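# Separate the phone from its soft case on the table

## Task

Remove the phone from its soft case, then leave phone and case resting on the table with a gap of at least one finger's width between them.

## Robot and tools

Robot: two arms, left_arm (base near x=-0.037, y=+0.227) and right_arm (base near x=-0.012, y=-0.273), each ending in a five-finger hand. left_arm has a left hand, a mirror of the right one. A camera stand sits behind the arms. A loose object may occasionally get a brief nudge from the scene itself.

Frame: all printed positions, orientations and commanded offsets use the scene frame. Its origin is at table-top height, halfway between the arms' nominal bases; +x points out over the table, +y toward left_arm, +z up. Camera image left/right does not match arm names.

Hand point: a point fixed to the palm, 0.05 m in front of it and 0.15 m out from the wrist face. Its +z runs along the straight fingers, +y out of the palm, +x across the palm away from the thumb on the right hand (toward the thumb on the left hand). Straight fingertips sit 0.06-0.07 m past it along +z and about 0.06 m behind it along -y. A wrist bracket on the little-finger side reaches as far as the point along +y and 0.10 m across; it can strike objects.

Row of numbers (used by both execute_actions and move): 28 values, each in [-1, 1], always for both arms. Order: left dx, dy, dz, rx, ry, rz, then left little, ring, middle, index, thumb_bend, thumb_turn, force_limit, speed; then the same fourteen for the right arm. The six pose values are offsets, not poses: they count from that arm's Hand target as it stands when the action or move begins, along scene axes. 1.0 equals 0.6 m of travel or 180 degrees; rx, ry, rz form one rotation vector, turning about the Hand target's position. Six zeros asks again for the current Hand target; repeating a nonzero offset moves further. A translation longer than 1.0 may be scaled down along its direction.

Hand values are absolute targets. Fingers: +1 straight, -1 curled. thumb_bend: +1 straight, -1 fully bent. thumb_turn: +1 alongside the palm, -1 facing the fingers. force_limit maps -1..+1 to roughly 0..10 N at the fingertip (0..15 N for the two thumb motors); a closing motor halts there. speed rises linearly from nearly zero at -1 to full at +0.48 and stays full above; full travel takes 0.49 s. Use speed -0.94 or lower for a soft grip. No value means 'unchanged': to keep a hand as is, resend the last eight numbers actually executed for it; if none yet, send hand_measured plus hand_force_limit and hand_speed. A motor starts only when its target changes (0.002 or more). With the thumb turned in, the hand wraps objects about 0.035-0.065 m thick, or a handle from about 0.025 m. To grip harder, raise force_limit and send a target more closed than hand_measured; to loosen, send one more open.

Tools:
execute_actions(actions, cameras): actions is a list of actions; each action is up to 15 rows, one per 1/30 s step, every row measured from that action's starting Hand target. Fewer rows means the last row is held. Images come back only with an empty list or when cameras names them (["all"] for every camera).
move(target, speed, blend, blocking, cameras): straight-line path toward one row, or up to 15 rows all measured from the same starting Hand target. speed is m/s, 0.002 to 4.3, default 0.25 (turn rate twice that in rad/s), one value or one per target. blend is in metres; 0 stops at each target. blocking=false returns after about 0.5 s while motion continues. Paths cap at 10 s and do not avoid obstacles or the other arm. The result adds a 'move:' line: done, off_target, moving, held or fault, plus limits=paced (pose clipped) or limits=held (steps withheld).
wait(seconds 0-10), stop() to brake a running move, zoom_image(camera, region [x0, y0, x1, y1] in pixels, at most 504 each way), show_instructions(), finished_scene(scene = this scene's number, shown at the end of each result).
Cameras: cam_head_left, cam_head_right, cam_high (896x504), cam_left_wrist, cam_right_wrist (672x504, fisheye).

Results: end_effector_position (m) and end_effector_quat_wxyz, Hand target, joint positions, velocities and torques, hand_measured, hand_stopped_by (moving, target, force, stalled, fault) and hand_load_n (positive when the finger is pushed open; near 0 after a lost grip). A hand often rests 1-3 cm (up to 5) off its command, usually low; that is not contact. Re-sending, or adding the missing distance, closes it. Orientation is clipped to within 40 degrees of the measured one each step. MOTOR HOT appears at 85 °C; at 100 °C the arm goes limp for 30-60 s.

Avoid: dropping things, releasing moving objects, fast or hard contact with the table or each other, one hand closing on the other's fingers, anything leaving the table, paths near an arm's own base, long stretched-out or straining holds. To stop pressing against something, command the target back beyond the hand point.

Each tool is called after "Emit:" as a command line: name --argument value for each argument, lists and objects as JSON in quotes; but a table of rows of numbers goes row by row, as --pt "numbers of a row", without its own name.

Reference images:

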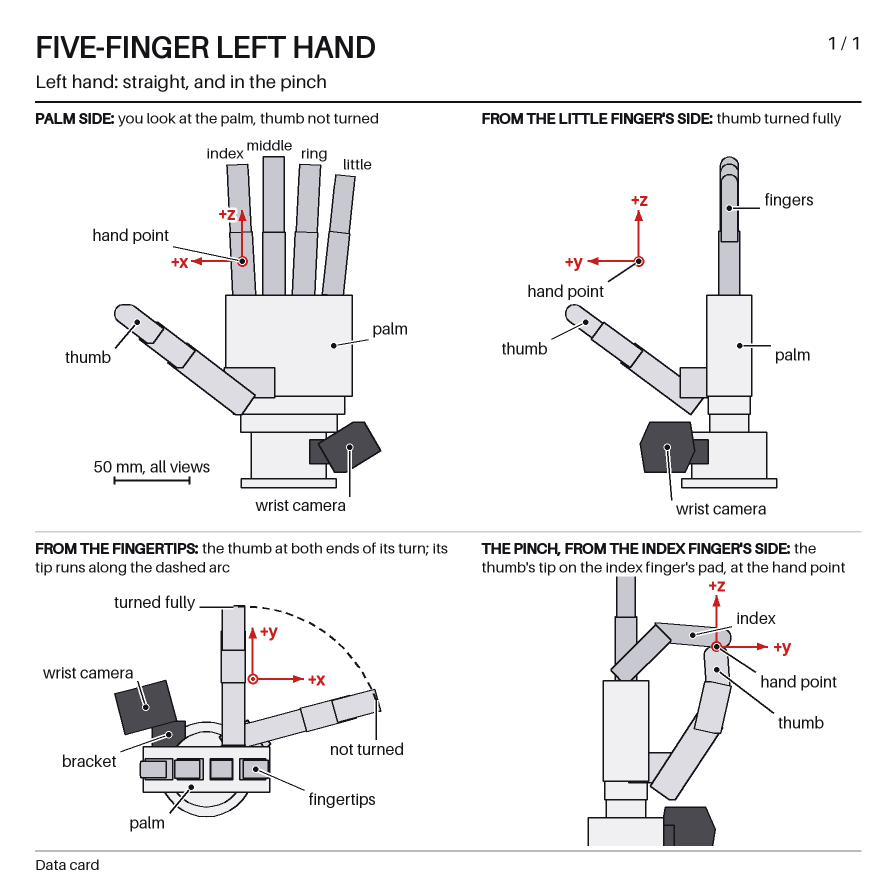

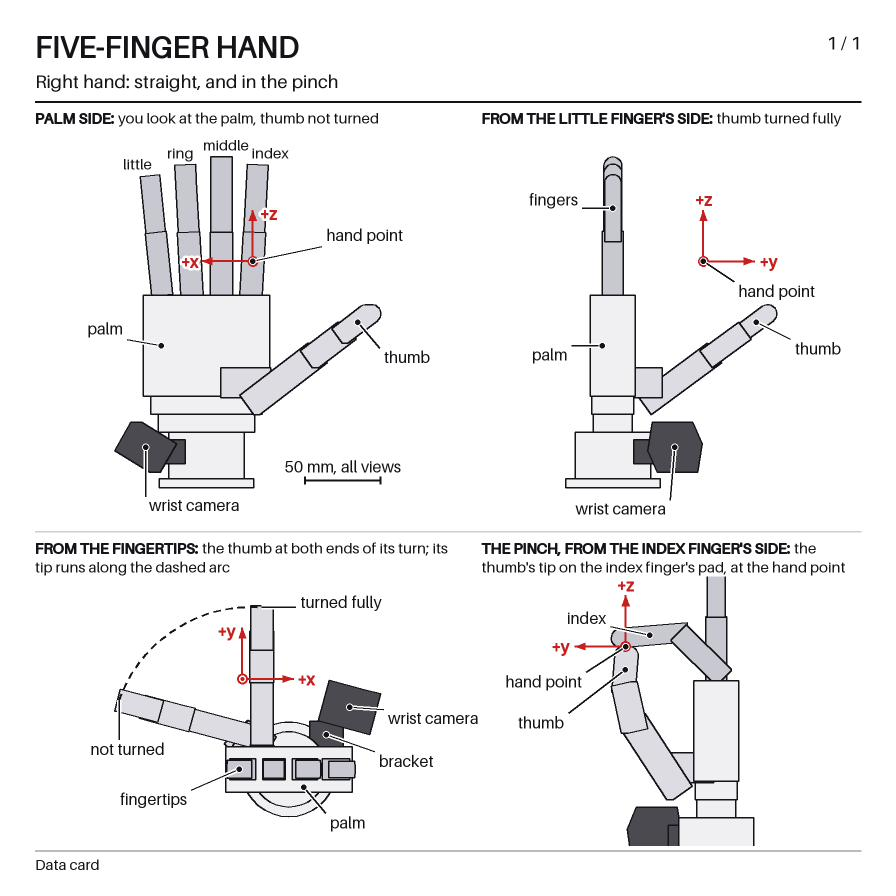

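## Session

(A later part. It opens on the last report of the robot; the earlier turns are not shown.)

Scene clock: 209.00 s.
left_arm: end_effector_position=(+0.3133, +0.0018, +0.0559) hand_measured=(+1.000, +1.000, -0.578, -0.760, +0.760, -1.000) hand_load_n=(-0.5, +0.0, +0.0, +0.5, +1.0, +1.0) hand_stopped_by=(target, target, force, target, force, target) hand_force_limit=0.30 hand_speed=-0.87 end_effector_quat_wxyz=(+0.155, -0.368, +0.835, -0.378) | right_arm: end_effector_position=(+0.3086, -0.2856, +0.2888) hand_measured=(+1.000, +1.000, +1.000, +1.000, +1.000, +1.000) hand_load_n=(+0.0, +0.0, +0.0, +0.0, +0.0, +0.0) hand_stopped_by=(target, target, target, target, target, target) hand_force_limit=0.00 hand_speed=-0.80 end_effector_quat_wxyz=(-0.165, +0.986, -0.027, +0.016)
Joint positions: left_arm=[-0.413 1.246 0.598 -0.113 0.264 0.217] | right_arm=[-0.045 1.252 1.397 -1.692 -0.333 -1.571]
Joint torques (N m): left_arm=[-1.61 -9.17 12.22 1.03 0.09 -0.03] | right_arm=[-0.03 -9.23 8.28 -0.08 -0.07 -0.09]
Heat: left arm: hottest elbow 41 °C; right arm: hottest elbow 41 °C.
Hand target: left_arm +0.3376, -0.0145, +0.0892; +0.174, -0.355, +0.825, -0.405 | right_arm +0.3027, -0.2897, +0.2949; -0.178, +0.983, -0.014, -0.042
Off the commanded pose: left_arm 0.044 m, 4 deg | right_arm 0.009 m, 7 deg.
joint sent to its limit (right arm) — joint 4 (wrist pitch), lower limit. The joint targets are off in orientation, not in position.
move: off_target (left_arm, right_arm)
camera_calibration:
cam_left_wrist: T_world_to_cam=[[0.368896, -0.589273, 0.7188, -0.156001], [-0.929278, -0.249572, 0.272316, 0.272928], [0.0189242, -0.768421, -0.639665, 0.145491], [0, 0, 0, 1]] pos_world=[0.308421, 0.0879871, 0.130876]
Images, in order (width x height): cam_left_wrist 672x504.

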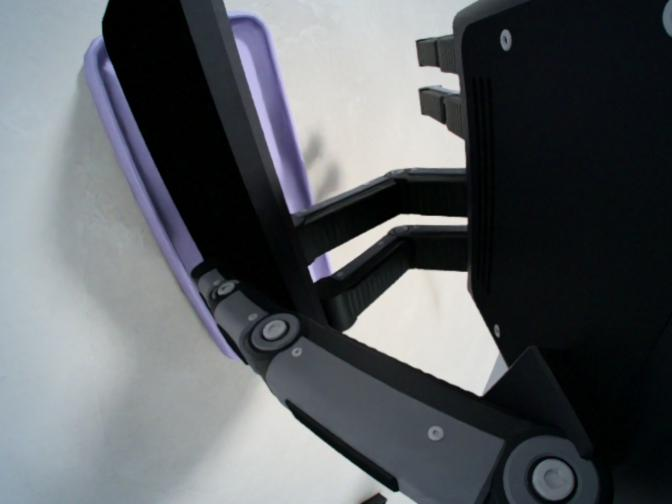

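Emit:
move --target '[0,0,0,0,0,0,1,1,-0.78,-0.85,0.66,-1,0.2,-0.87,0,0,0,0,0,0,1,1,1,1,1,1,0,-0.8]' --speed 0.05 --cameras '["cam_left_wrist"]'

Scene clock: 210.07 s.
left_arm: end_effector_position=(+0.3132, +0.0018, +0.0558) hand_measured=(+1.000, +1.000, -0.646, -0.850, +0.716, -1.000) hand_load_n=(+0.0, +0.0, +9.0, +0.0, +8.5, +0.0) hand_stopped_by=(target, target, force, target, force, target) hand_force_limit=0.20 hand_speed=-0.87 end_effector_quat_wxyz=(+0.155, -0.368, +0.835, -0.378) | right_arm: end_effector_position=(+0.3086, -0.2856, +0.2888) hand_measured=(+1.000, +1.000, +1.000, +1.000, +1.000, +1.000) hand_load_n=(+0.0, +0.0, +0.0, +0.0, +0.0, +0.0) hand_stopped_by=(target, target, target, target, target, target) hand_force_limit=0.00 hand_speed=-0.80 end_effector_quat_wxyz=(-0.165, +0.986, -0.027, +0.016)
Joint positions: left_arm=[-0.413 1.246 0.598 -0.113 0.264 0.217] | right_arm=[-0.045 1.252 1.397 -1.692 -0.333 -1.571]
Joint torques (N m): left_arm=[-1.55 -9.35 12.12 1.17 0.11 -0.03] | right_arm=[-0.09 -9.23 8.28 -0.1 -0.07 -0.08]
Heat: left arm: hottest elbow 41 °C; right arm: hottest elbow 41 °C.
Hand target: left_arm +0.3376, -0.0145, +0.0891; +0.174, -0.355, +0.825, -0.405 | right_arm +0.3027, -0.2897, +0.2949; -0.178, +0.983, -0.014, -0.042
Off the commanded pose: left_arm 0.045 m, 4 deg | right_arm 0.009 m, 7 deg.
joint sent to its limit (right arm) — joint 4 (wrist pitch), lower limit. The joint targets are off in orientation, not in position.
move: off_target (left_arm, right_arm)
camera_calibration:
cam_left_wrist: T_world_to_cam=[[0.369362, -0.589501, 0.718373, -0.155959], [-0.929101, -0.249678, 0.272823, 0.27275], [0.0185328, -0.768212, -0.639928, 0.145567], [0, 0, 0, 1]] pos_world=[0.30832, 0.087988, 0.130776]
Images, in order (width x height): cam_left_wrist 672x504.

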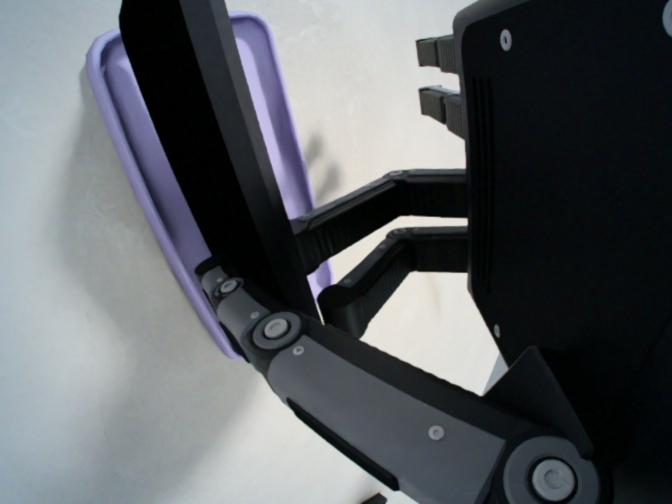

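Emit:
zoom_image --camera "cam_left_wrist" --region '[170, 140, 430, 370]'

Emit:
wait --seconds 0 --cameras '["cam_head_left","cam_high"]'

Emit:
zoom_image --camera "cam_head_left" --region '[450, 190, 560, 290]'

Emit:
zoom_image --camera "cam_high" --region '[470, 220, 580, 320]'

Scaled by 1.938 from the camera's 672x504 image, which has a finer 960x720 frame.

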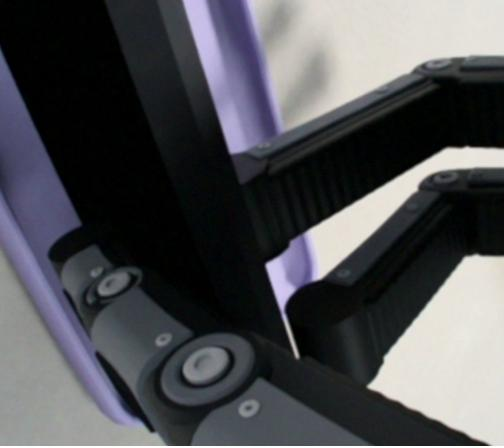

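Scene clock: 210.97 s.
left_arm: end_effector_position=(+0.3132, +0.0018, +0.0558) hand_measured=(+1.000, +1.000, -0.646, -0.850, +0.716, -1.000) hand_load_n=(+0.0, +0.0, +9.5, +0.0, +8.5, +0.0) hand_stopped_by=(target, target, force, target, force, target) hand_force_limit=0.20 hand_speed=-0.87 end_effector_quat_wxyz=(+0.155, -0.368, +0.835, -0.378) | right_arm: end_effector_position=(+0.3086, -0.2856, +0.2888) hand_measured=(+1.000, +1.000, +1.000, +1.000, +1.000, +1.000) hand_load_n=(+0.0, +0.0, +0.0, +0.0, +0.0, +0.0) hand_stopped_by=(target, target, target, target, target, target) hand_force_limit=0.00 hand_speed=-0.80 end_effector_quat_wxyz=(-0.165, +0.986, -0.027, +0.016)
Joint positions: left_arm=[-0.413 1.246 0.598 -0.113 0.264 0.217] | right_arm=[-0.045 1.252 1.397 -1.692 -0.333 -1.571]
Joint torques (N m): left_arm=[-1.49 -9.17 12.15 1.21 0.11 -0.03] | right_arm=[-0.09 -9.23 8.27 -0.09 -0.07 -0.09]
Heat: left arm: hottest elbow 41 °C; right arm: hottest elbow 41 °C.
Hand target: left_arm +0.3376, -0.0145, +0.0891; +0.174, -0.355, +0.825, -0.405 | right_arm +0.3027, -0.2897, +0.2949; -0.178, +0.983, -0.014, -0.042
Off the commanded pose: left_arm 0.045 m, 4 deg | right_arm 0.009 m, 7 deg.
Images, in order (width x height): cam_head_left 896x504, cam_high 896x504.

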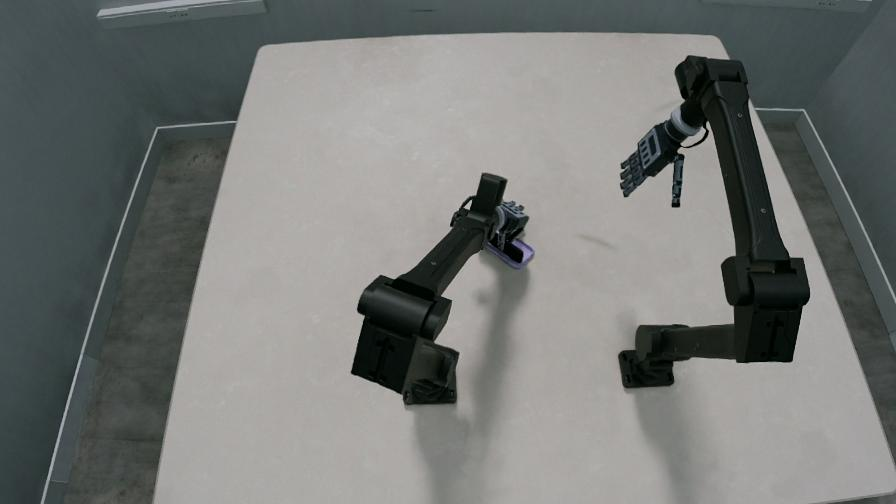

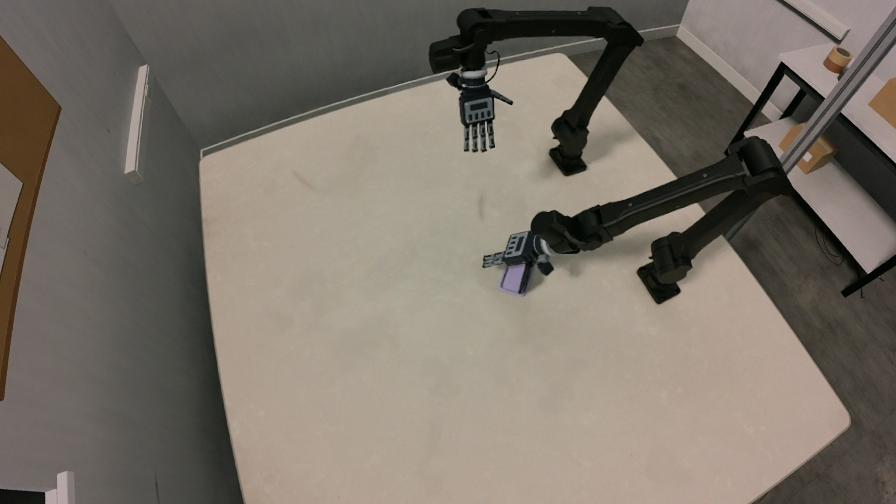

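Scaled by 4.582 from the camera's 896x504 image, which has a finer 1280x720 frame.

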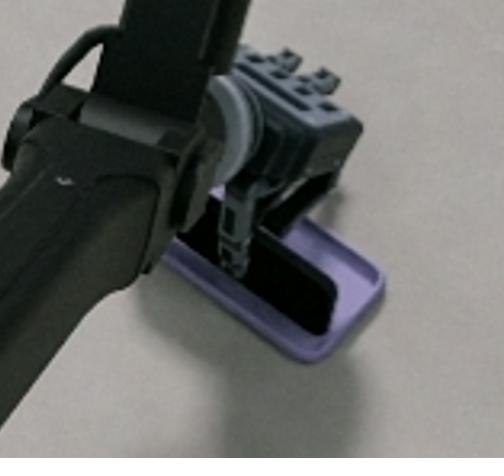

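Scaled by 4.582 from the camera's 896x504 image, which has a finer 1280x720 frame.

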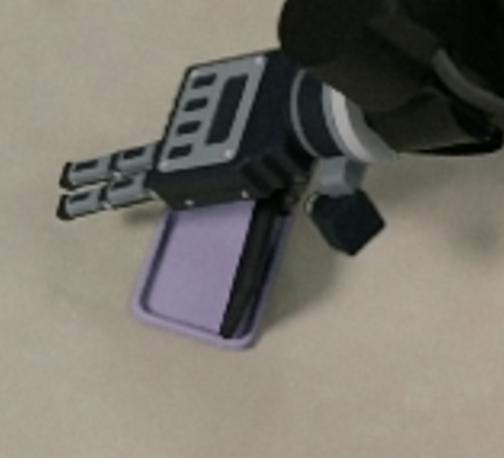

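Emit:
move --target '[0,0,0,0,0,0,1,1,-0.78,-0.7,0.66,-1,0.2,-0.87,0,0,0,0,0,0,1,1,1,1,1,1,0,-0.8]' --speed 0.05 --cameras '["cam_left_wrist"]'

Emit:
zoom_image --camera "cam_left_wrist" --region '[170, 140, 430, 370]'

Scene clock: 212.67 s.
left_arm: end_effector_position=(+0.3132, +0.0018, +0.0558) hand_measured=(+1.000, +1.000, -0.646, -0.700, +0.716, -1.000) hand_load_n=(+0.0, +0.0, +9.0, +0.0, +8.5, -0.5) hand_stopped_by=(target, target, force, target, force, target) hand_force_limit=0.20 hand_speed=-0.87 end_effector_quat_wxyz=(+0.155, -0.368, +0.835, -0.378) | right_arm: end_effector_position=(+0.3086, -0.2856, +0.2888) hand_measured=(+1.000, +1.000, +1.000, +1.000, +1.000, +1.000) hand_load_n=(+0.0, +0.0, +0.0, +0.0, +0.0, +0.0) hand_stopped_by=(target, target, target, target, target, target) hand_force_limit=0.00 hand_speed=-0.80 end_effector_quat_wxyz=(-0.165, +0.986, -0.027, +0.016)
Joint positions: left_arm=[-0.413 1.246 0.598 -0.113 0.264 0.217] | right_arm=[-0.045 1.252 1.397 -1.692 -0.333 -1.571]
Joint torques (N m): left_arm=[-1.2 -9.29 12.14 1.16 0.11 -0.05] | right_arm=[-0.03 -9.23 8.27 -0.1 -0.07 -0.09]
Heat: left arm: hottest elbow 41 °C; right arm: hottest elbow 41 °C.
Hand target: left_arm +0.3376, -0.0145, +0.0891; +0.174, -0.355, +0.825, -0.405 | right_arm +0.3027, -0.2897, +0.2949; -0.178, +0.983, -0.014, -0.042
Off the commanded pose: left_arm 0.044 m, 4 deg | right_arm 0.009 m, 7 deg.
joint sent to its limit (right arm) — joint 4 (wrist pitch), lower limit. The joint targets are off in orientation, not in position.
move: off_target (left_arm, right_arm)
camera_calibration:
cam_left_wrist: T_world_to_cam=[[0.369362, -0.589501, 0.718373, -0.155959], [-0.929101, -0.249678, 0.272823, 0.27275], [0.0185328, -0.768212, -0.639928, 0.145567], [0, 0, 0, 1]] pos_world=[0.30832, 0.087988, 0.130776]
Images, in order (width x height): cam_left_wrist 672x504.

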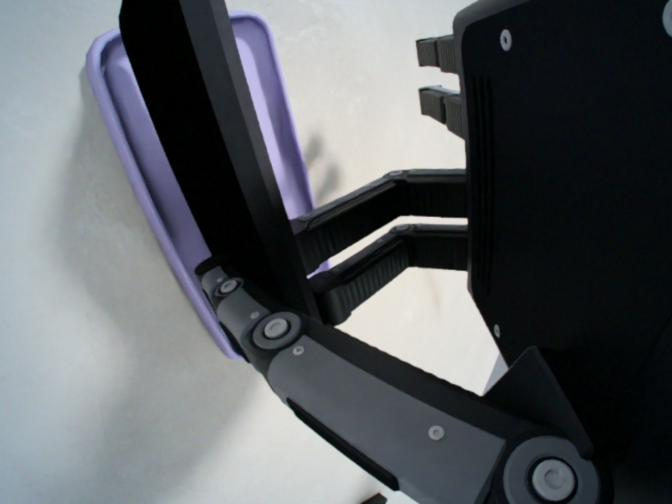

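Scaled by 1.938 from the camera's 672x504 image, which has a finer 960x720 frame.

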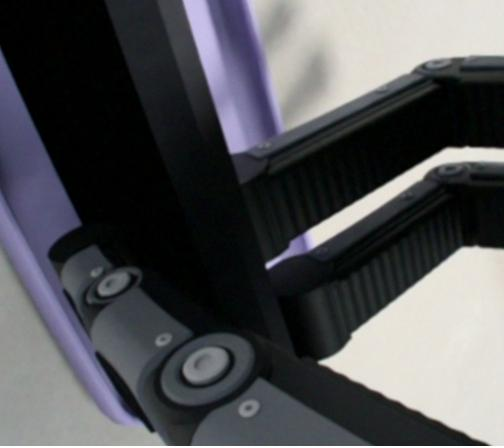

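Emit:
move --target '[0.02,0.005,0.085,0,0,0,1,1,-0.78,-0.7,0.66,-1,0.2,-0.87,0,0,0,0,0,0,1,1,1,1,1,1,0,-0.8]' --speed 0.06 --cameras '["cam_left_wrist","cam_high","cam_head_left"]'

Emit:
zoom_image --camera "cam_high" --region '[470, 210, 580, 320]'

Scene clock: 214.77 s.
left_arm: end_effector_position=(+0.3220, -0.0043, +0.0995) hand_measured=(+1.000, +1.000, -0.646, -0.700, +0.716, -1.000) hand_load_n=(+0.0, +0.0, +9.0, +0.0, +8.5, +0.0) hand_stopped_by=(target, target, force, target, force, target) hand_force_limit=0.20 hand_speed=-0.87 end_effector_quat_wxyz=(+0.146, -0.368, +0.838, -0.376) | right_arm: end_effector_position=(+0.3086, -0.2856, +0.2888) hand_measured=(+1.000, +1.000, +1.000, +1.000, +1.000, +1.000) hand_load_n=(+0.0, +0.0, +0.0, +0.0, +0.0, +0.0) hand_stopped_by=(target, target, target, target, target, target) hand_force_limit=0.00 hand_speed=-0.80 end_effector_quat_wxyz=(-0.165, +0.986, -0.027, +0.016)
Joint positions: left_arm=[-0.413 1.202 0.704 -0.278 0.276 0.217] | right_arm=[-0.045 1.252 1.397 -1.692 -0.333 -1.571]
Joint torques (N m): left_arm=[0.85 -10.11 13.09 1.17 0.25 0.1] | right_arm=[-0.03 -9.23 8.27 -0.1 -0.07 -0.08]
Heat: left arm: hottest elbow 41 °C; right arm: hottest elbow 41 °C.
Hand target: left_arm +0.3496, -0.0115, +0.1401; +0.174, -0.355, +0.825, -0.404 | right_arm +0.3027, -0.2897, +0.2949; -0.178, +0.983, -0.014, -0.042
Off the commanded pose: left_arm 0.050 m, 5 deg | right_arm 0.009 m, 7 deg.
joint sent to its limit (right arm) — joint 4 (wrist pitch), lower limit. The joint targets are off in orientation, not in position.
move: off_target (left_arm, right_arm)
camera_calibration:
cam_left_wrist: T_world_to_cam=[[0.37653, -0.59164, 0.712872, -0.196054], [-0.926403, -0.241608, 0.288795, 0.265095], [0.00137282, -0.769147, -0.63907, 0.174131], [0, 0, 0, 1]] pos_world=[0.319166, 0.081988, 0.174485]
Images, in order (width x height): cam_head_left 896x504, cam_high 896x504, cam_left_wrist 672x504.

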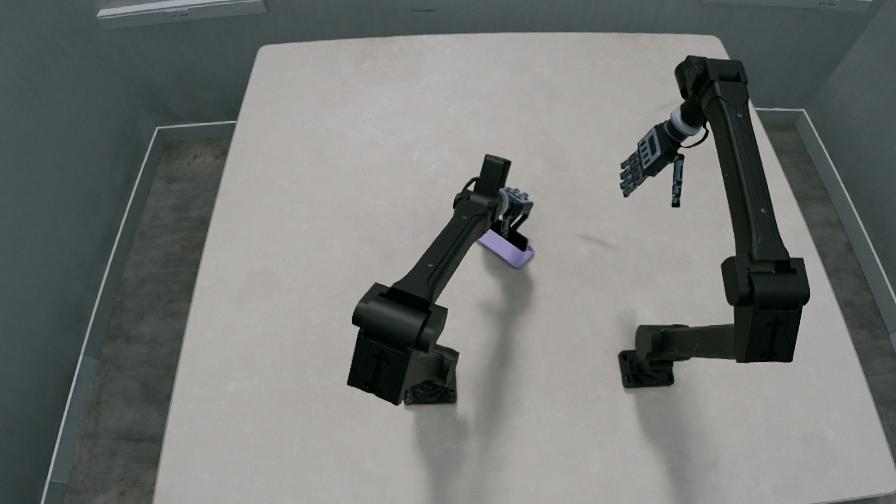

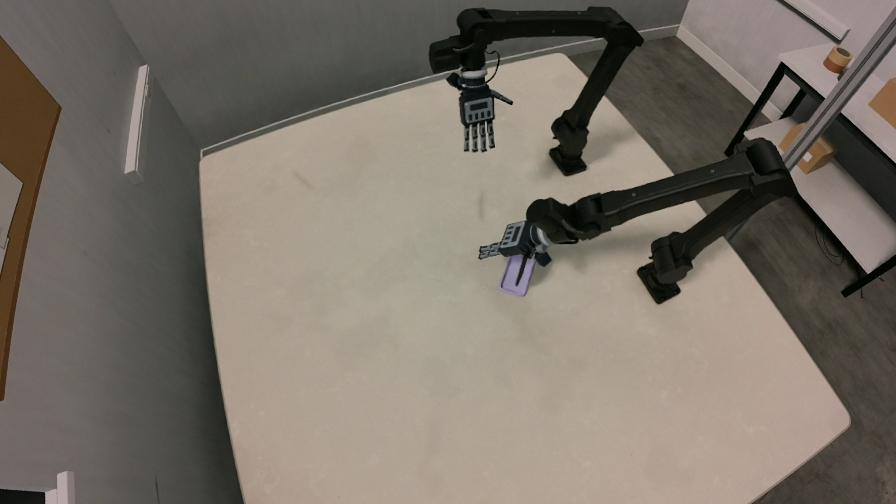

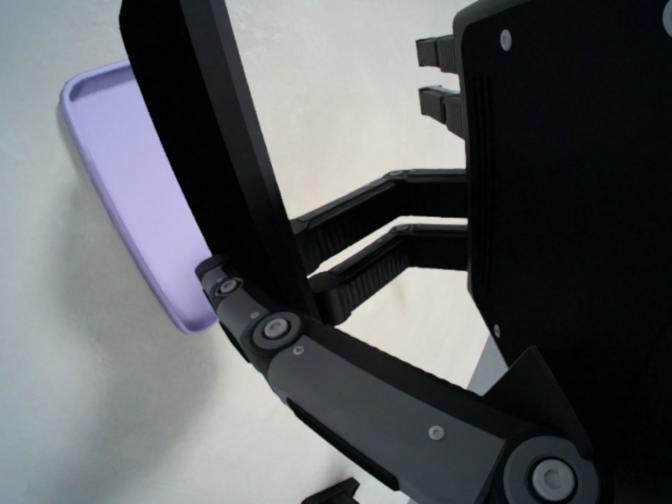

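Scaled by 4.582 from the camera's 896x504 image, which has a finer 1280x720 frame.

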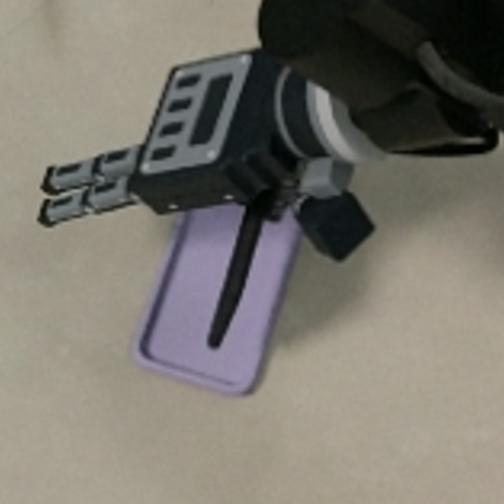

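Emit:
move --target '[-0.033,0.36,0.01,0,0,0,1,1,-0.78,-0.7,0.66,-1,0.2,-0.87,0,0,0,0,0,0,1,1,1,1,1,1,0,-0.8]' --speed 0.12 --cameras '["cam_left_wrist","cam_head_left"]'

Scene clock: 218.67 s.
left_arm: end_effector_position=(+0.3078, +0.1956, +0.1215) hand_measured=(+1.000, +1.000, -0.646, -0.700, +0.716, -1.000) hand_load_n=(+0.0, +0.0, +9.0, +0.0, +8.5, +0.0) hand_stopped_by=(target, target, force, target, force, target) hand_force_limit=0.20 hand_speed=-0.87 end_effector_quat_wxyz=(+0.147, -0.369, +0.826, -0.399) | right_arm: end_effector_position=(+0.3086, -0.2856, +0.2888) hand_measured=(+1.000, +1.000, +1.000, +1.000, +1.000, +1.000) hand_load_n=(+0.0, +0.0, +0.0, +0.0, +0.0, +0.0) hand_stopped_by=(target, target, target, target, target, target) hand_force_limit=0.00 hand_speed=-0.80 end_effector_quat_wxyz=(-0.165, +0.986, -0.027, +0.016)
Joint positions: left_arm=[0.245 1.093 0.704 -0.638 0.729 0.765] | right_arm=[-0.045 1.252 1.397 -1.692 -0.333 -1.571]
Joint torques (N m): left_arm=[0.38 -6.12 12.67 0.77 0.68 0.14] | right_arm=[-0.09 -9.23 8.28 -0.1 -0.07 -0.09]
Heat: left arm: hottest elbow 42 °C; right arm: hottest elbow 41 °C.
Hand target: left_arm +0.3298, +0.2045, +0.1460; +0.174, -0.355, +0.825, -0.404 | right_arm +0.3027, -0.2897, +0.2949; -0.178, +0.983, -0.014, -0.042
Off the commanded pose: left_arm 0.034 m, 4 deg | right_arm 0.009 m, 7 deg.
joint sent to its limit (right arm) — joint 4 (wrist pitch), lower limit. The joint targets are off in orientation, not in position.
move: off_target (left_arm, right_arm)
camera_calibration:
cam_left_wrist: T_world_to_cam=[[0.364205, -0.555416, 0.747574, -0.0954676], [-0.931137, -0.233035, 0.280498, 0.294671], [0.0184178, -0.798253, -0.602041, 0.337894], [0, 0, 0, 1]] pos_world=[0.302925, 0.285369, 0.192141]
Images, in order (width x height): cam_head_left 896x504, cam_left_wrist 672x504.

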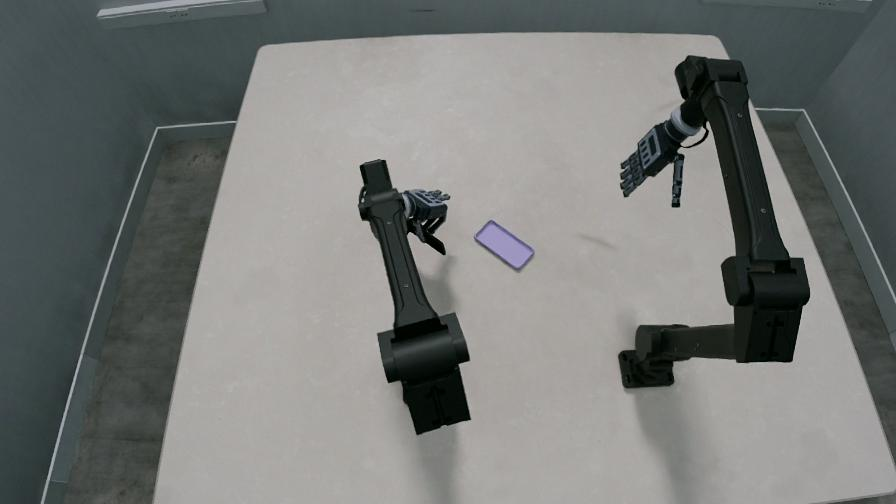

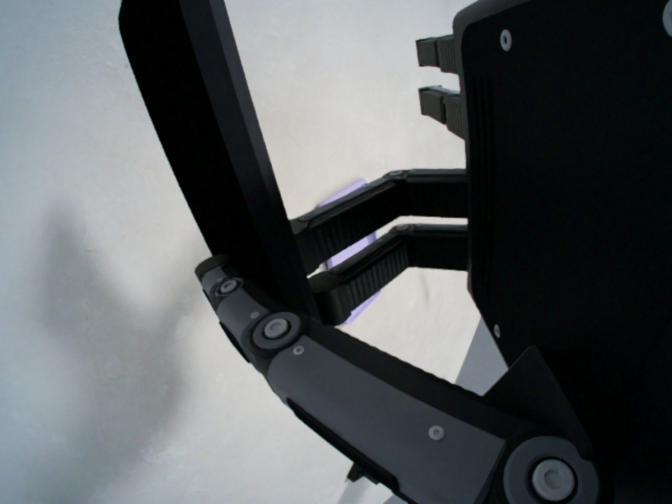

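Emit:
move --pt "-0.03 0.08 0.0 0 0 0 1 1 -0.78 -0.7 0.66 -1 0.2 -0.87 0 0 0 0 0 0 1 1 1 1 1 1 0 -0.8" --pt "-0.047 0.085 -0.143 0 0 0 1 1 -0.78 -0.7 0.66 -1 0.2 -0.87 0 0 0 0 0 0 1 1 1 1 1 1 0 -0.8" --speed '[0.12,0.08]' --blend '[0.02,0]' --cameras '["cam_left_wrist","cam_head_left"]'

Emit:
zoom_image --camera "cam_head_left" --region '[370, 190, 550, 310]'

Scene clock: 224.50 s.
left_arm: end_effector_position=(+0.2941, +0.2484, +0.0563) hand_measured=(+1.000, +1.000, -0.646, -0.700, +0.716, -1.000) hand_load_n=(+0.0, +0.0, +9.5, +0.0, +8.5, -0.5) hand_stopped_by=(target, target, force, target, force, target) hand_force_limit=0.20 hand_speed=-0.87 end_effector_quat_wxyz=(+0.159, -0.362, +0.825, -0.403) | right_arm: end_effector_position=(+0.3086, -0.2856, +0.2888) hand_measured=(+1.000, +1.000, +1.000, +1.000, +1.000, +1.000) hand_load_n=(+0.0, +0.0, +0.0, +0.0, +0.0, +0.0) hand_stopped_by=(target, target, target, target, target, target) hand_force_limit=0.00 hand_speed=-0.80 end_effector_quat_wxyz=(-0.165, +0.986, -0.027, +0.016)
Joint positions: left_arm=[0.43 1.224 0.616 -0.551 0.822 0.995] | right_arm=[-0.045 1.252 1.397 -1.692 -0.333 -1.571]
Joint torques (N m): left_arm=[0.79 -6.95 7.68 1.22 0.77 0.19] | right_arm=[-0.09 -9.23 8.25 -0.08 -0.07 -0.09]
Heat: left arm: hottest elbow 42 °C; right arm: hottest elbow 41 °C.
Hand target: left_arm +0.3016, +0.2554, +0.0602; +0.174, -0.355, +0.825, -0.405 | right_arm +0.3027, -0.2897, +0.2949; -0.178, +0.983, -0.014, -0.042
Off the commanded pose: left_arm 0.011 m, 2 deg | right_arm 0.009 m, 7 deg.
joint sent to its limit (right arm) — joint 4 (wrist pitch), lower limit. The joint targets are off in orientation, not in position.
move: off_target (left_arm, right_arm)
camera_calibration:
cam_left_wrist: T_world_to_cam=[[0.341021, -0.559051, 0.755756, -0.0052255], [-0.939475, -0.230935, 0.253093, 0.315944], [0.0330386, -0.796323, -0.603968, 0.336342], [0, 0, 0, 1]] pos_world=[0.287491, 0.337878, 0.127126]
Images, in order (width x height): cam_head_left 896x504, cam_left_wrist 672x504.

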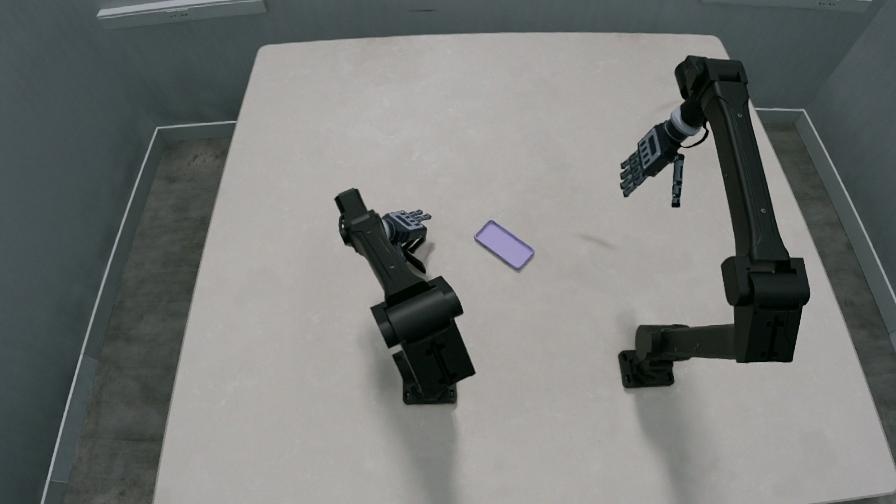

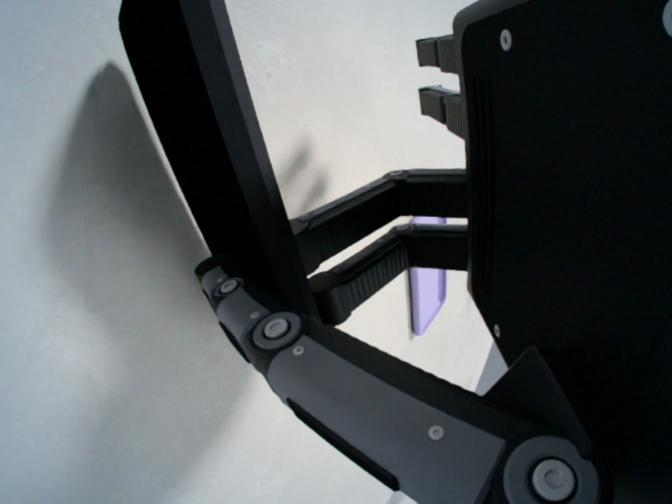

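Scaled by 2.800 from the camera's 896x504 image, which has a finer 1280x720 frame.

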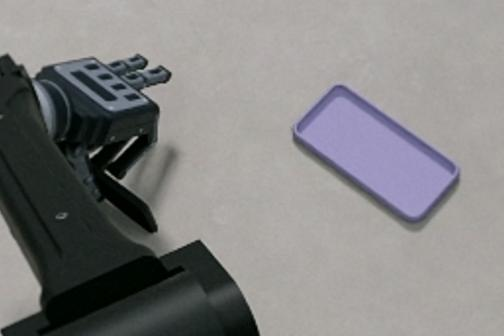

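Emit:
move --target '[0,0,-0.018,0,0,0,1,1,-0.78,-0.7,0.66,-1,0.2,-0.87,0,0,0,0,0,0,1,1,1,1,1,1,0,-0.8]' --speed 0.04 --cameras '["cam_left_wrist"]'

Scene clock: 226.20 s.
left_arm: end_effector_position=(+0.2973, +0.2491, +0.0505) hand_measured=(+1.000, +1.000, -0.646, -0.700, +0.716, -1.000) hand_load_n=(+0.0, +0.0, +8.0, +0.0, +8.5, +0.0) hand_stopped_by=(target, target, force, target, force, target) hand_force_limit=0.20 hand_speed=-0.87 end_effector_quat_wxyz=(+0.164, -0.359, +0.825, -0.406) | right_arm: end_effector_position=(+0.3086, -0.2856, +0.2888) hand_measured=(+1.000, +1.000, +1.000, +1.000, +1.000, +1.000) hand_load_n=(+0.0, +0.0, +0.0, +0.0, +0.0, -0.5) hand_stopped_by=(target, target, target, target, target, target) hand_force_limit=0.00 hand_speed=-0.80 end_effector_quat_wxyz=(-0.165, +0.986, -0.027, +0.016)
Joint positions: left_arm=[0.43 1.24 0.607 -0.513 0.827 0.995] | right_arm=[-0.045 1.252 1.397 -1.692 -0.333 -1.571]
Joint torques (N m): left_arm=[0.85 -6.71 7.1 1.33 0.55 0.14] | right_arm=[-0.03 -9.23 8.25 -0.09 -0.07 -0.09]
Heat: left arm: hottest elbow 42 °C; right arm: hottest elbow 42 °C.
Hand target: left_arm +0.3017, +0.2555, +0.0495; +0.174, -0.355, +0.825, -0.405 | right_arm +0.3027, -0.2897, +0.2949; -0.178, +0.983, -0.014, -0.042
Off the commanded pose: left_arm 0.008 m, 1 deg | right_arm 0.009 m, 7 deg.
joint sent to its limit (right arm) — joint 4 (wrist pitch), lower limit. The joint targets are off in orientation, not in position.
move: off_target (right_arm)
camera_calibration:
cam_left_wrist: T_world_to_cam=[[0.329542, -0.560526, 0.759745, 0.00198065], [-0.943305, -0.229324, 0.239971, 0.322088], [0.0397176, -0.795752, -0.604319, 0.331145], [0, 0, 0, 1]] pos_world=[0.290022, 0.338482, 0.121321]
Images, in order (width x height): cam_left_wrist 672x504.

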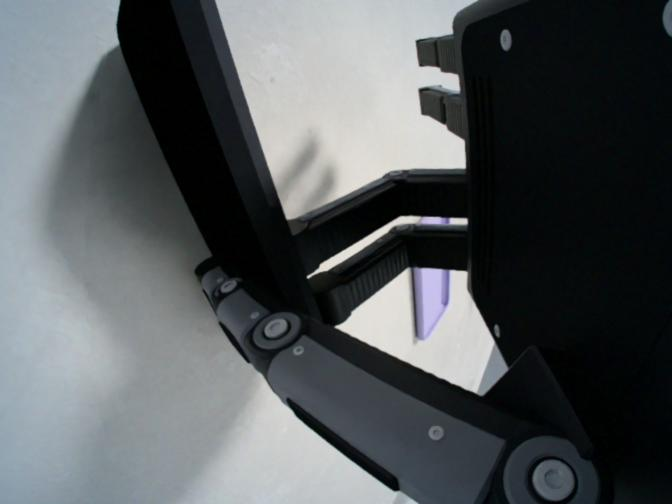

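Emit:
move --target '[0,0,-0.01,0,0,0,1,1,-0.78,-0.7,0.66,-1,0.2,-0.87,0,0,0,0,0,0,1,1,1,1,1,1,0,-0.8]' --speed 0.04 --cameras '["cam_left_wrist"]'

Emit:
zoom_image --camera "cam_left_wrist" --region '[50, 20, 410, 380]'

Scene clock: 227.90 s.
left_arm: end_effector_position=(+0.3019, +0.2503, +0.0504) hand_measured=(+1.000, +1.000, -0.646, -0.700, +0.716, -1.000) hand_load_n=(+0.0, +0.0, +7.0, +0.0, +8.5, +0.0) hand_stopped_by=(target, target, force, target, force, target) hand_force_limit=0.20 hand_speed=-0.87 end_effector_quat_wxyz=(+0.172, -0.354, +0.824, -0.408) | right_arm: end_effector_position=(+0.3086, -0.2856, +0.2888) hand_measured=(+1.000, +1.000, +1.000, +1.000, +1.000, +1.000) hand_load_n=(+0.0, +0.0, +0.0, +0.0, +0.0, +0.0) hand_stopped_by=(target, target, target, target, target, target) hand_force_limit=0.00 hand_speed=-0.80 end_effector_quat_wxyz=(-0.165, +0.986, -0.027, +0.016)
Joint positions: left_arm=[0.43 1.246 0.607 -0.49 0.832 0.995] | right_arm=[-0.045 1.252 1.397 -1.692 -0.333 -1.571]
Joint torques (N m): left_arm=[0.62 -6.07 6.3 1.26 0.39 0.14] | right_arm=[0.03 -9.23 8.27 -0.09 -0.07 -0.09]
Heat: left arm: hottest elbow 42 °C; right arm: hottest elbow 42 °C.
Hand target: left_arm +0.3017, +0.2555, +0.0436; +0.174, -0.355, +0.825, -0.405 | right_arm +0.3027, -0.2897, +0.2949; -0.178, +0.983, -0.014, -0.042
Off the commanded pose: left_arm 0.009 m, 0 deg | right_arm 0.009 m, 7 deg.
joint sent to its limit (right arm) — joint 4 (wrist pitch), lower limit. The joint targets are off in orientation, not in position.
move: off_target (right_arm)
camera_calibration:
cam_left_wrist: T_world_to_cam=[[0.315057, -0.56352, 0.763665, 0.00626658], [-0.947825, -0.228072, 0.222736, 0.328581], [0.0486542, -0.793995, -0.605974, 0.328866], [0, 0, 0, 1]] pos_world=[0.293463, 0.33959, 0.121312]
Images, in order (width x height): cam_left_wrist 672x504.

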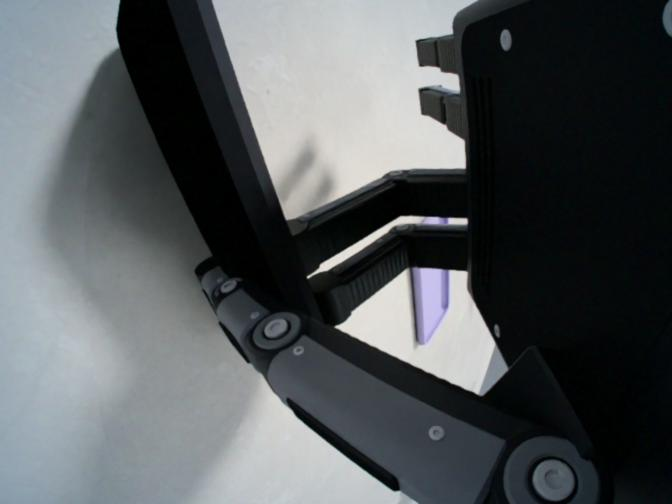

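Scaled by 1.400 from the camera's 672x504 image, which has a finer 960x720 frame.

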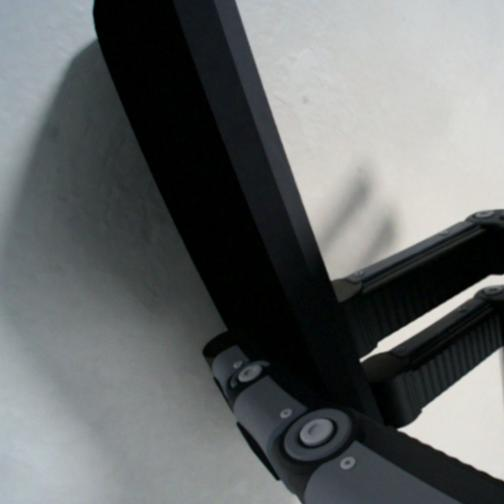

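Emit:
move --target '[0,0,-0.003,0,0,0,1,1,-0.5,-0.5,0.66,-1,-0.6,-0.8,0,0,0,0,0,0,1,1,1,1,1,1,0,-0.8]' --speed 0.04 --cameras '["cam_left_wrist"]'

Scene clock: 229.70 s.
left_arm: end_effector_position=(+0.2977, +0.2486, +0.0430) hand_measured=(+1.000, +1.000, -0.500, -0.500, +0.714, -1.000) hand_load_n=(+0.0, +0.0, +0.0, +0.0, +0.0, +0.5) hand_stopped_by=(target, target, target, target, force, target) hand_force_limit=-0.60 hand_speed=-0.80 end_effector_quat_wxyz=(+0.165, -0.357, +0.824, -0.408) | right_arm: end_effector_position=(+0.3086, -0.2856, +0.2888) hand_measured=(+1.000, +1.000, +1.000, +1.000, +1.000, +1.000) hand_load_n=(+0.0, +0.0, +0.0, +0.0, +0.0, +0.0) hand_stopped_by=(target, target, target, target, target, target) hand_force_limit=0.00 hand_speed=-0.80 end_effector_quat_wxyz=(-0.165, +0.986, -0.027, +0.016)
Joint positions: left_arm=[0.431 1.258 0.595 -0.482 0.832 0.995] | right_arm=[-0.045 1.252 1.397 -1.692 -0.333 -1.571]
Joint torques (N m): left_arm=[0.62 -6.59 6.93 1.35 0.37 0.18] | right_arm=[-0.03 -9.23 8.28 -0.1 -0.07 -0.09]
Heat: left arm: hottest elbow 41 °C; right arm: hottest elbow 42 °C.
Hand target: left_arm +0.3016, +0.2554, +0.0416; +0.174, -0.355, +0.825, -0.405 | right_arm +0.3027, -0.2897, +0.2949; -0.178, +0.983, -0.014, -0.042
Off the commanded pose: left_arm 0.008 m, 1 deg | right_arm 0.009 m, 7 deg.
joint sent to its limit (right arm) — joint 4 (wrist pitch), lower limit. The joint targets are off in orientation, not in position.
move: off_target (right_arm)
camera_calibration:
cam_left_wrist: T_world_to_cam=[[0.326167, -0.558412, 0.762752, 0.00764208], [-0.944451, -0.226937, 0.237724, 0.323885], [0.0403489, -0.79792, -0.601412, 0.32648], [0, 0, 0, 1]] pos_world=[0.290228, 0.338273, 0.113525]
Images, in order (width x height): cam_left_wrist 672x504.

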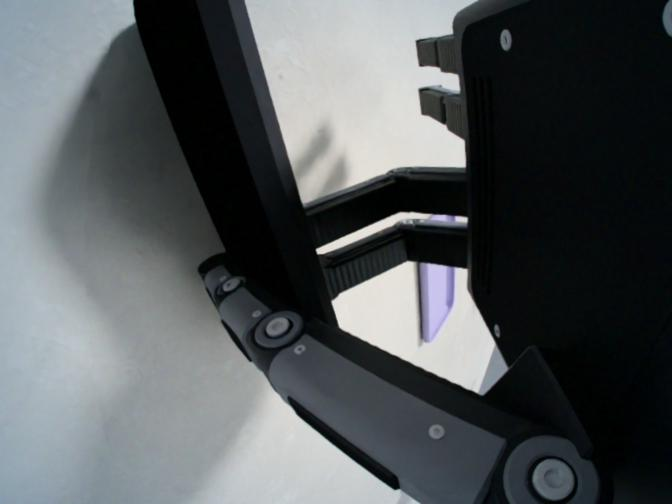

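Emit:
move --target '[0,0,-0.006,0,0,0,1,1,-0.32,-0.32,0.6,-1,-0.6,-0.8,0,0,0,0,0,0,1,1,1,1,1,1,0,-0.8]' --speed 0.04 --cameras '["cam_left_wrist"]'

Scene clock: 231.03 s.
left_arm: end_effector_position=(+0.2979, +0.2487, +0.0397) hand_measured=(+1.000, +1.000, -0.320, -0.320, +0.600, -1.000) hand_load_n=(+0.0, +0.0, +0.0, +0.0, +0.5, +0.0) hand_stopped_by=(target, target, target, target, target, target) hand_force_limit=-0.60 hand_speed=-0.80 end_effector_quat_wxyz=(+0.165, -0.357, +0.824, -0.408) | right_arm: end_effector_position=(+0.3086, -0.2856, +0.2888) hand_measured=(+1.000, +1.000, +1.000, +1.000, +1.000, +1.000) hand_load_n=(+0.0, +0.0, +0.0, +0.0, +0.0, +0.0) hand_stopped_by=(target, target, target, target, target, target) hand_force_limit=0.00 hand_speed=-0.80 end_effector_quat_wxyz=(-0.165, +0.986, -0.027, +0.016)
Joint positions: left_arm=[0.431 1.266 0.59 -0.469 0.832 0.995] | right_arm=[-0.045 1.252 1.397 -1.692 -0.333 -1.571]
Joint torques (N m): left_arm=[0.56 -6.65 6.82 1.17 0.4 0.15] | right_arm=[-0.03 -9.29 8.28 -0.1 -0.07 -0.09]
Heat: left arm: hottest elbow 41 °C; right arm: hottest elbow 42 °C.
Hand target: left_arm +0.3016, +0.2554, +0.0381; +0.174, -0.355, +0.825, -0.405 | right_arm +0.3027, -0.2897, +0.2949; -0.178, +0.983, -0.014, -0.042
Off the commanded pose: left_arm 0.008 m, 1 deg | right_arm 0.009 m, 7 deg.
joint sent to its limit (right arm) — joint 4 (wrist pitch), lower limit. The joint targets are off in orientation, not in position.
move: off_target (right_arm)
camera_calibration:
cam_left_wrist: T_world_to_cam=[[0.326014, -0.558724, 0.762589, 0.0103187], [-0.944495, -0.227101, 0.23739, 0.324987], [0.0405493, -0.797654, -0.60175, 0.324457], [0, 0, 0, 1]] pos_world=[0.290428, 0.338374, 0.110224]
Images, in order (width x height): cam_left_wrist 672x504.

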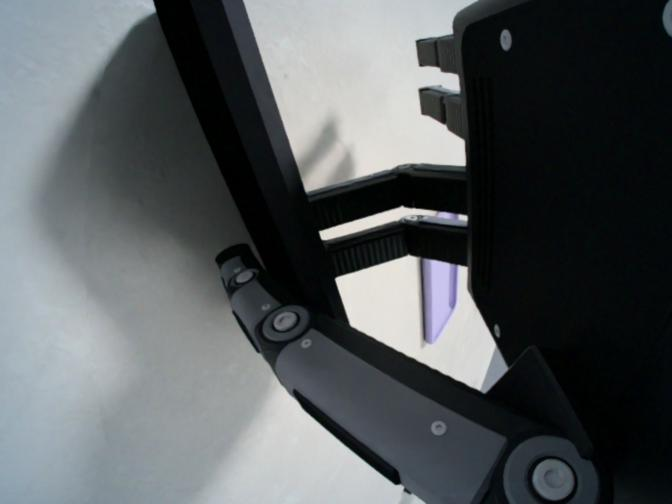

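Emit:
move --target '[0,0,-0.003,0,0,0,1,1,-0.1,-0.1,0.5,-1,-0.6,-0.8,0,0,0,0,0,0,1,1,1,1,1,1,0,-0.8]' --speed 0.04 --cameras '["cam_left_wrist"]'

Scene clock: 232.33 s.
left_arm: end_effector_position=(+0.2990, +0.2494, +0.0388) hand_measured=(+1.000, +1.000, -0.100, -0.100, +0.500, -1.000) hand_load_n=(+0.0, +0.0, +0.0, +0.0, +0.0, +0.0) hand_stopped_by=(target, target, target, target, target, target) hand_force_limit=-0.60 hand_speed=-0.80 end_effector_quat_wxyz=(+0.166, -0.357, +0.824, -0.407) | right_arm: end_effector_position=(+0.3086, -0.2856, +0.2888) hand_measured=(+1.000, +1.000, +1.000, +1.000, +1.000, +1.000) hand_load_n=(+0.0, -0.5, +0.0, +0.0, +0.0, -0.5) hand_stopped_by=(target, target, target, target, target, target) hand_force_limit=0.00 hand_speed=-0.80 end_effector_quat_wxyz=(-0.165, +0.986, -0.027, +0.016)
Joint positions: left_arm=[0.431 1.27 0.59 -0.462 0.831 0.995] | right_arm=[-0.045 1.252 1.397 -1.692 -0.333 -1.571]
Joint torques (N m): left_arm=[0.62 -6.53 6.65 1.21 0.4 0.17] | right_arm=[-0.09 -9.23 8.25 -0.09 -0.07 -0.09]
Heat: left arm: hottest elbow 41 °C; right arm: hottest elbow 42 °C.
Hand target: left_arm +0.3016, +0.2555, +0.0363; +0.174, -0.355, +0.825, -0.404 | right_arm +0.3027, -0.2897, +0.2949; -0.178, +0.983, -0.014, -0.042
Off the commanded pose: left_arm 0.007 m, 1 deg | right_arm 0.009 m, 7 deg.
joint sent to its limit (right arm) — joint 4 (wrist pitch), lower limit. The joint targets are off in orientation, not in position.
move: off_target (right_arm)
camera_calibration:
cam_left_wrist: T_world_to_cam=[[0.324287, -0.559732, 0.762586, 0.0118497], [-0.944998, -0.228009, 0.234501, 0.326848], [0.0426194, -0.796688, -0.602886, 0.323616], [0, 0, 0, 1]] pos_world=[0.291236, 0.338978, 0.109421]
Images, in order (width x height): cam_left_wrist 672x504.

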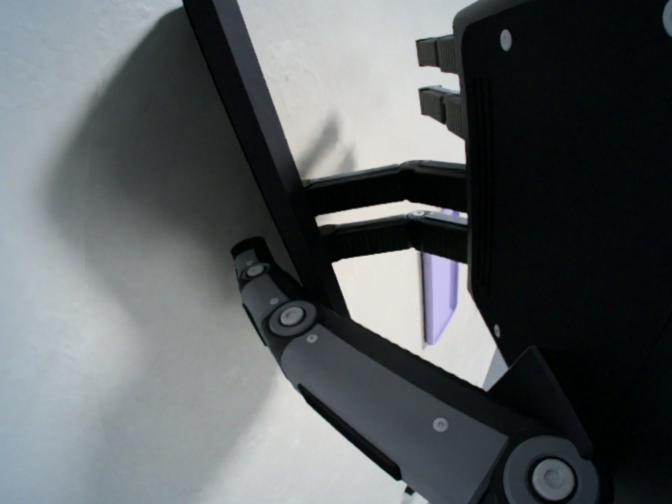

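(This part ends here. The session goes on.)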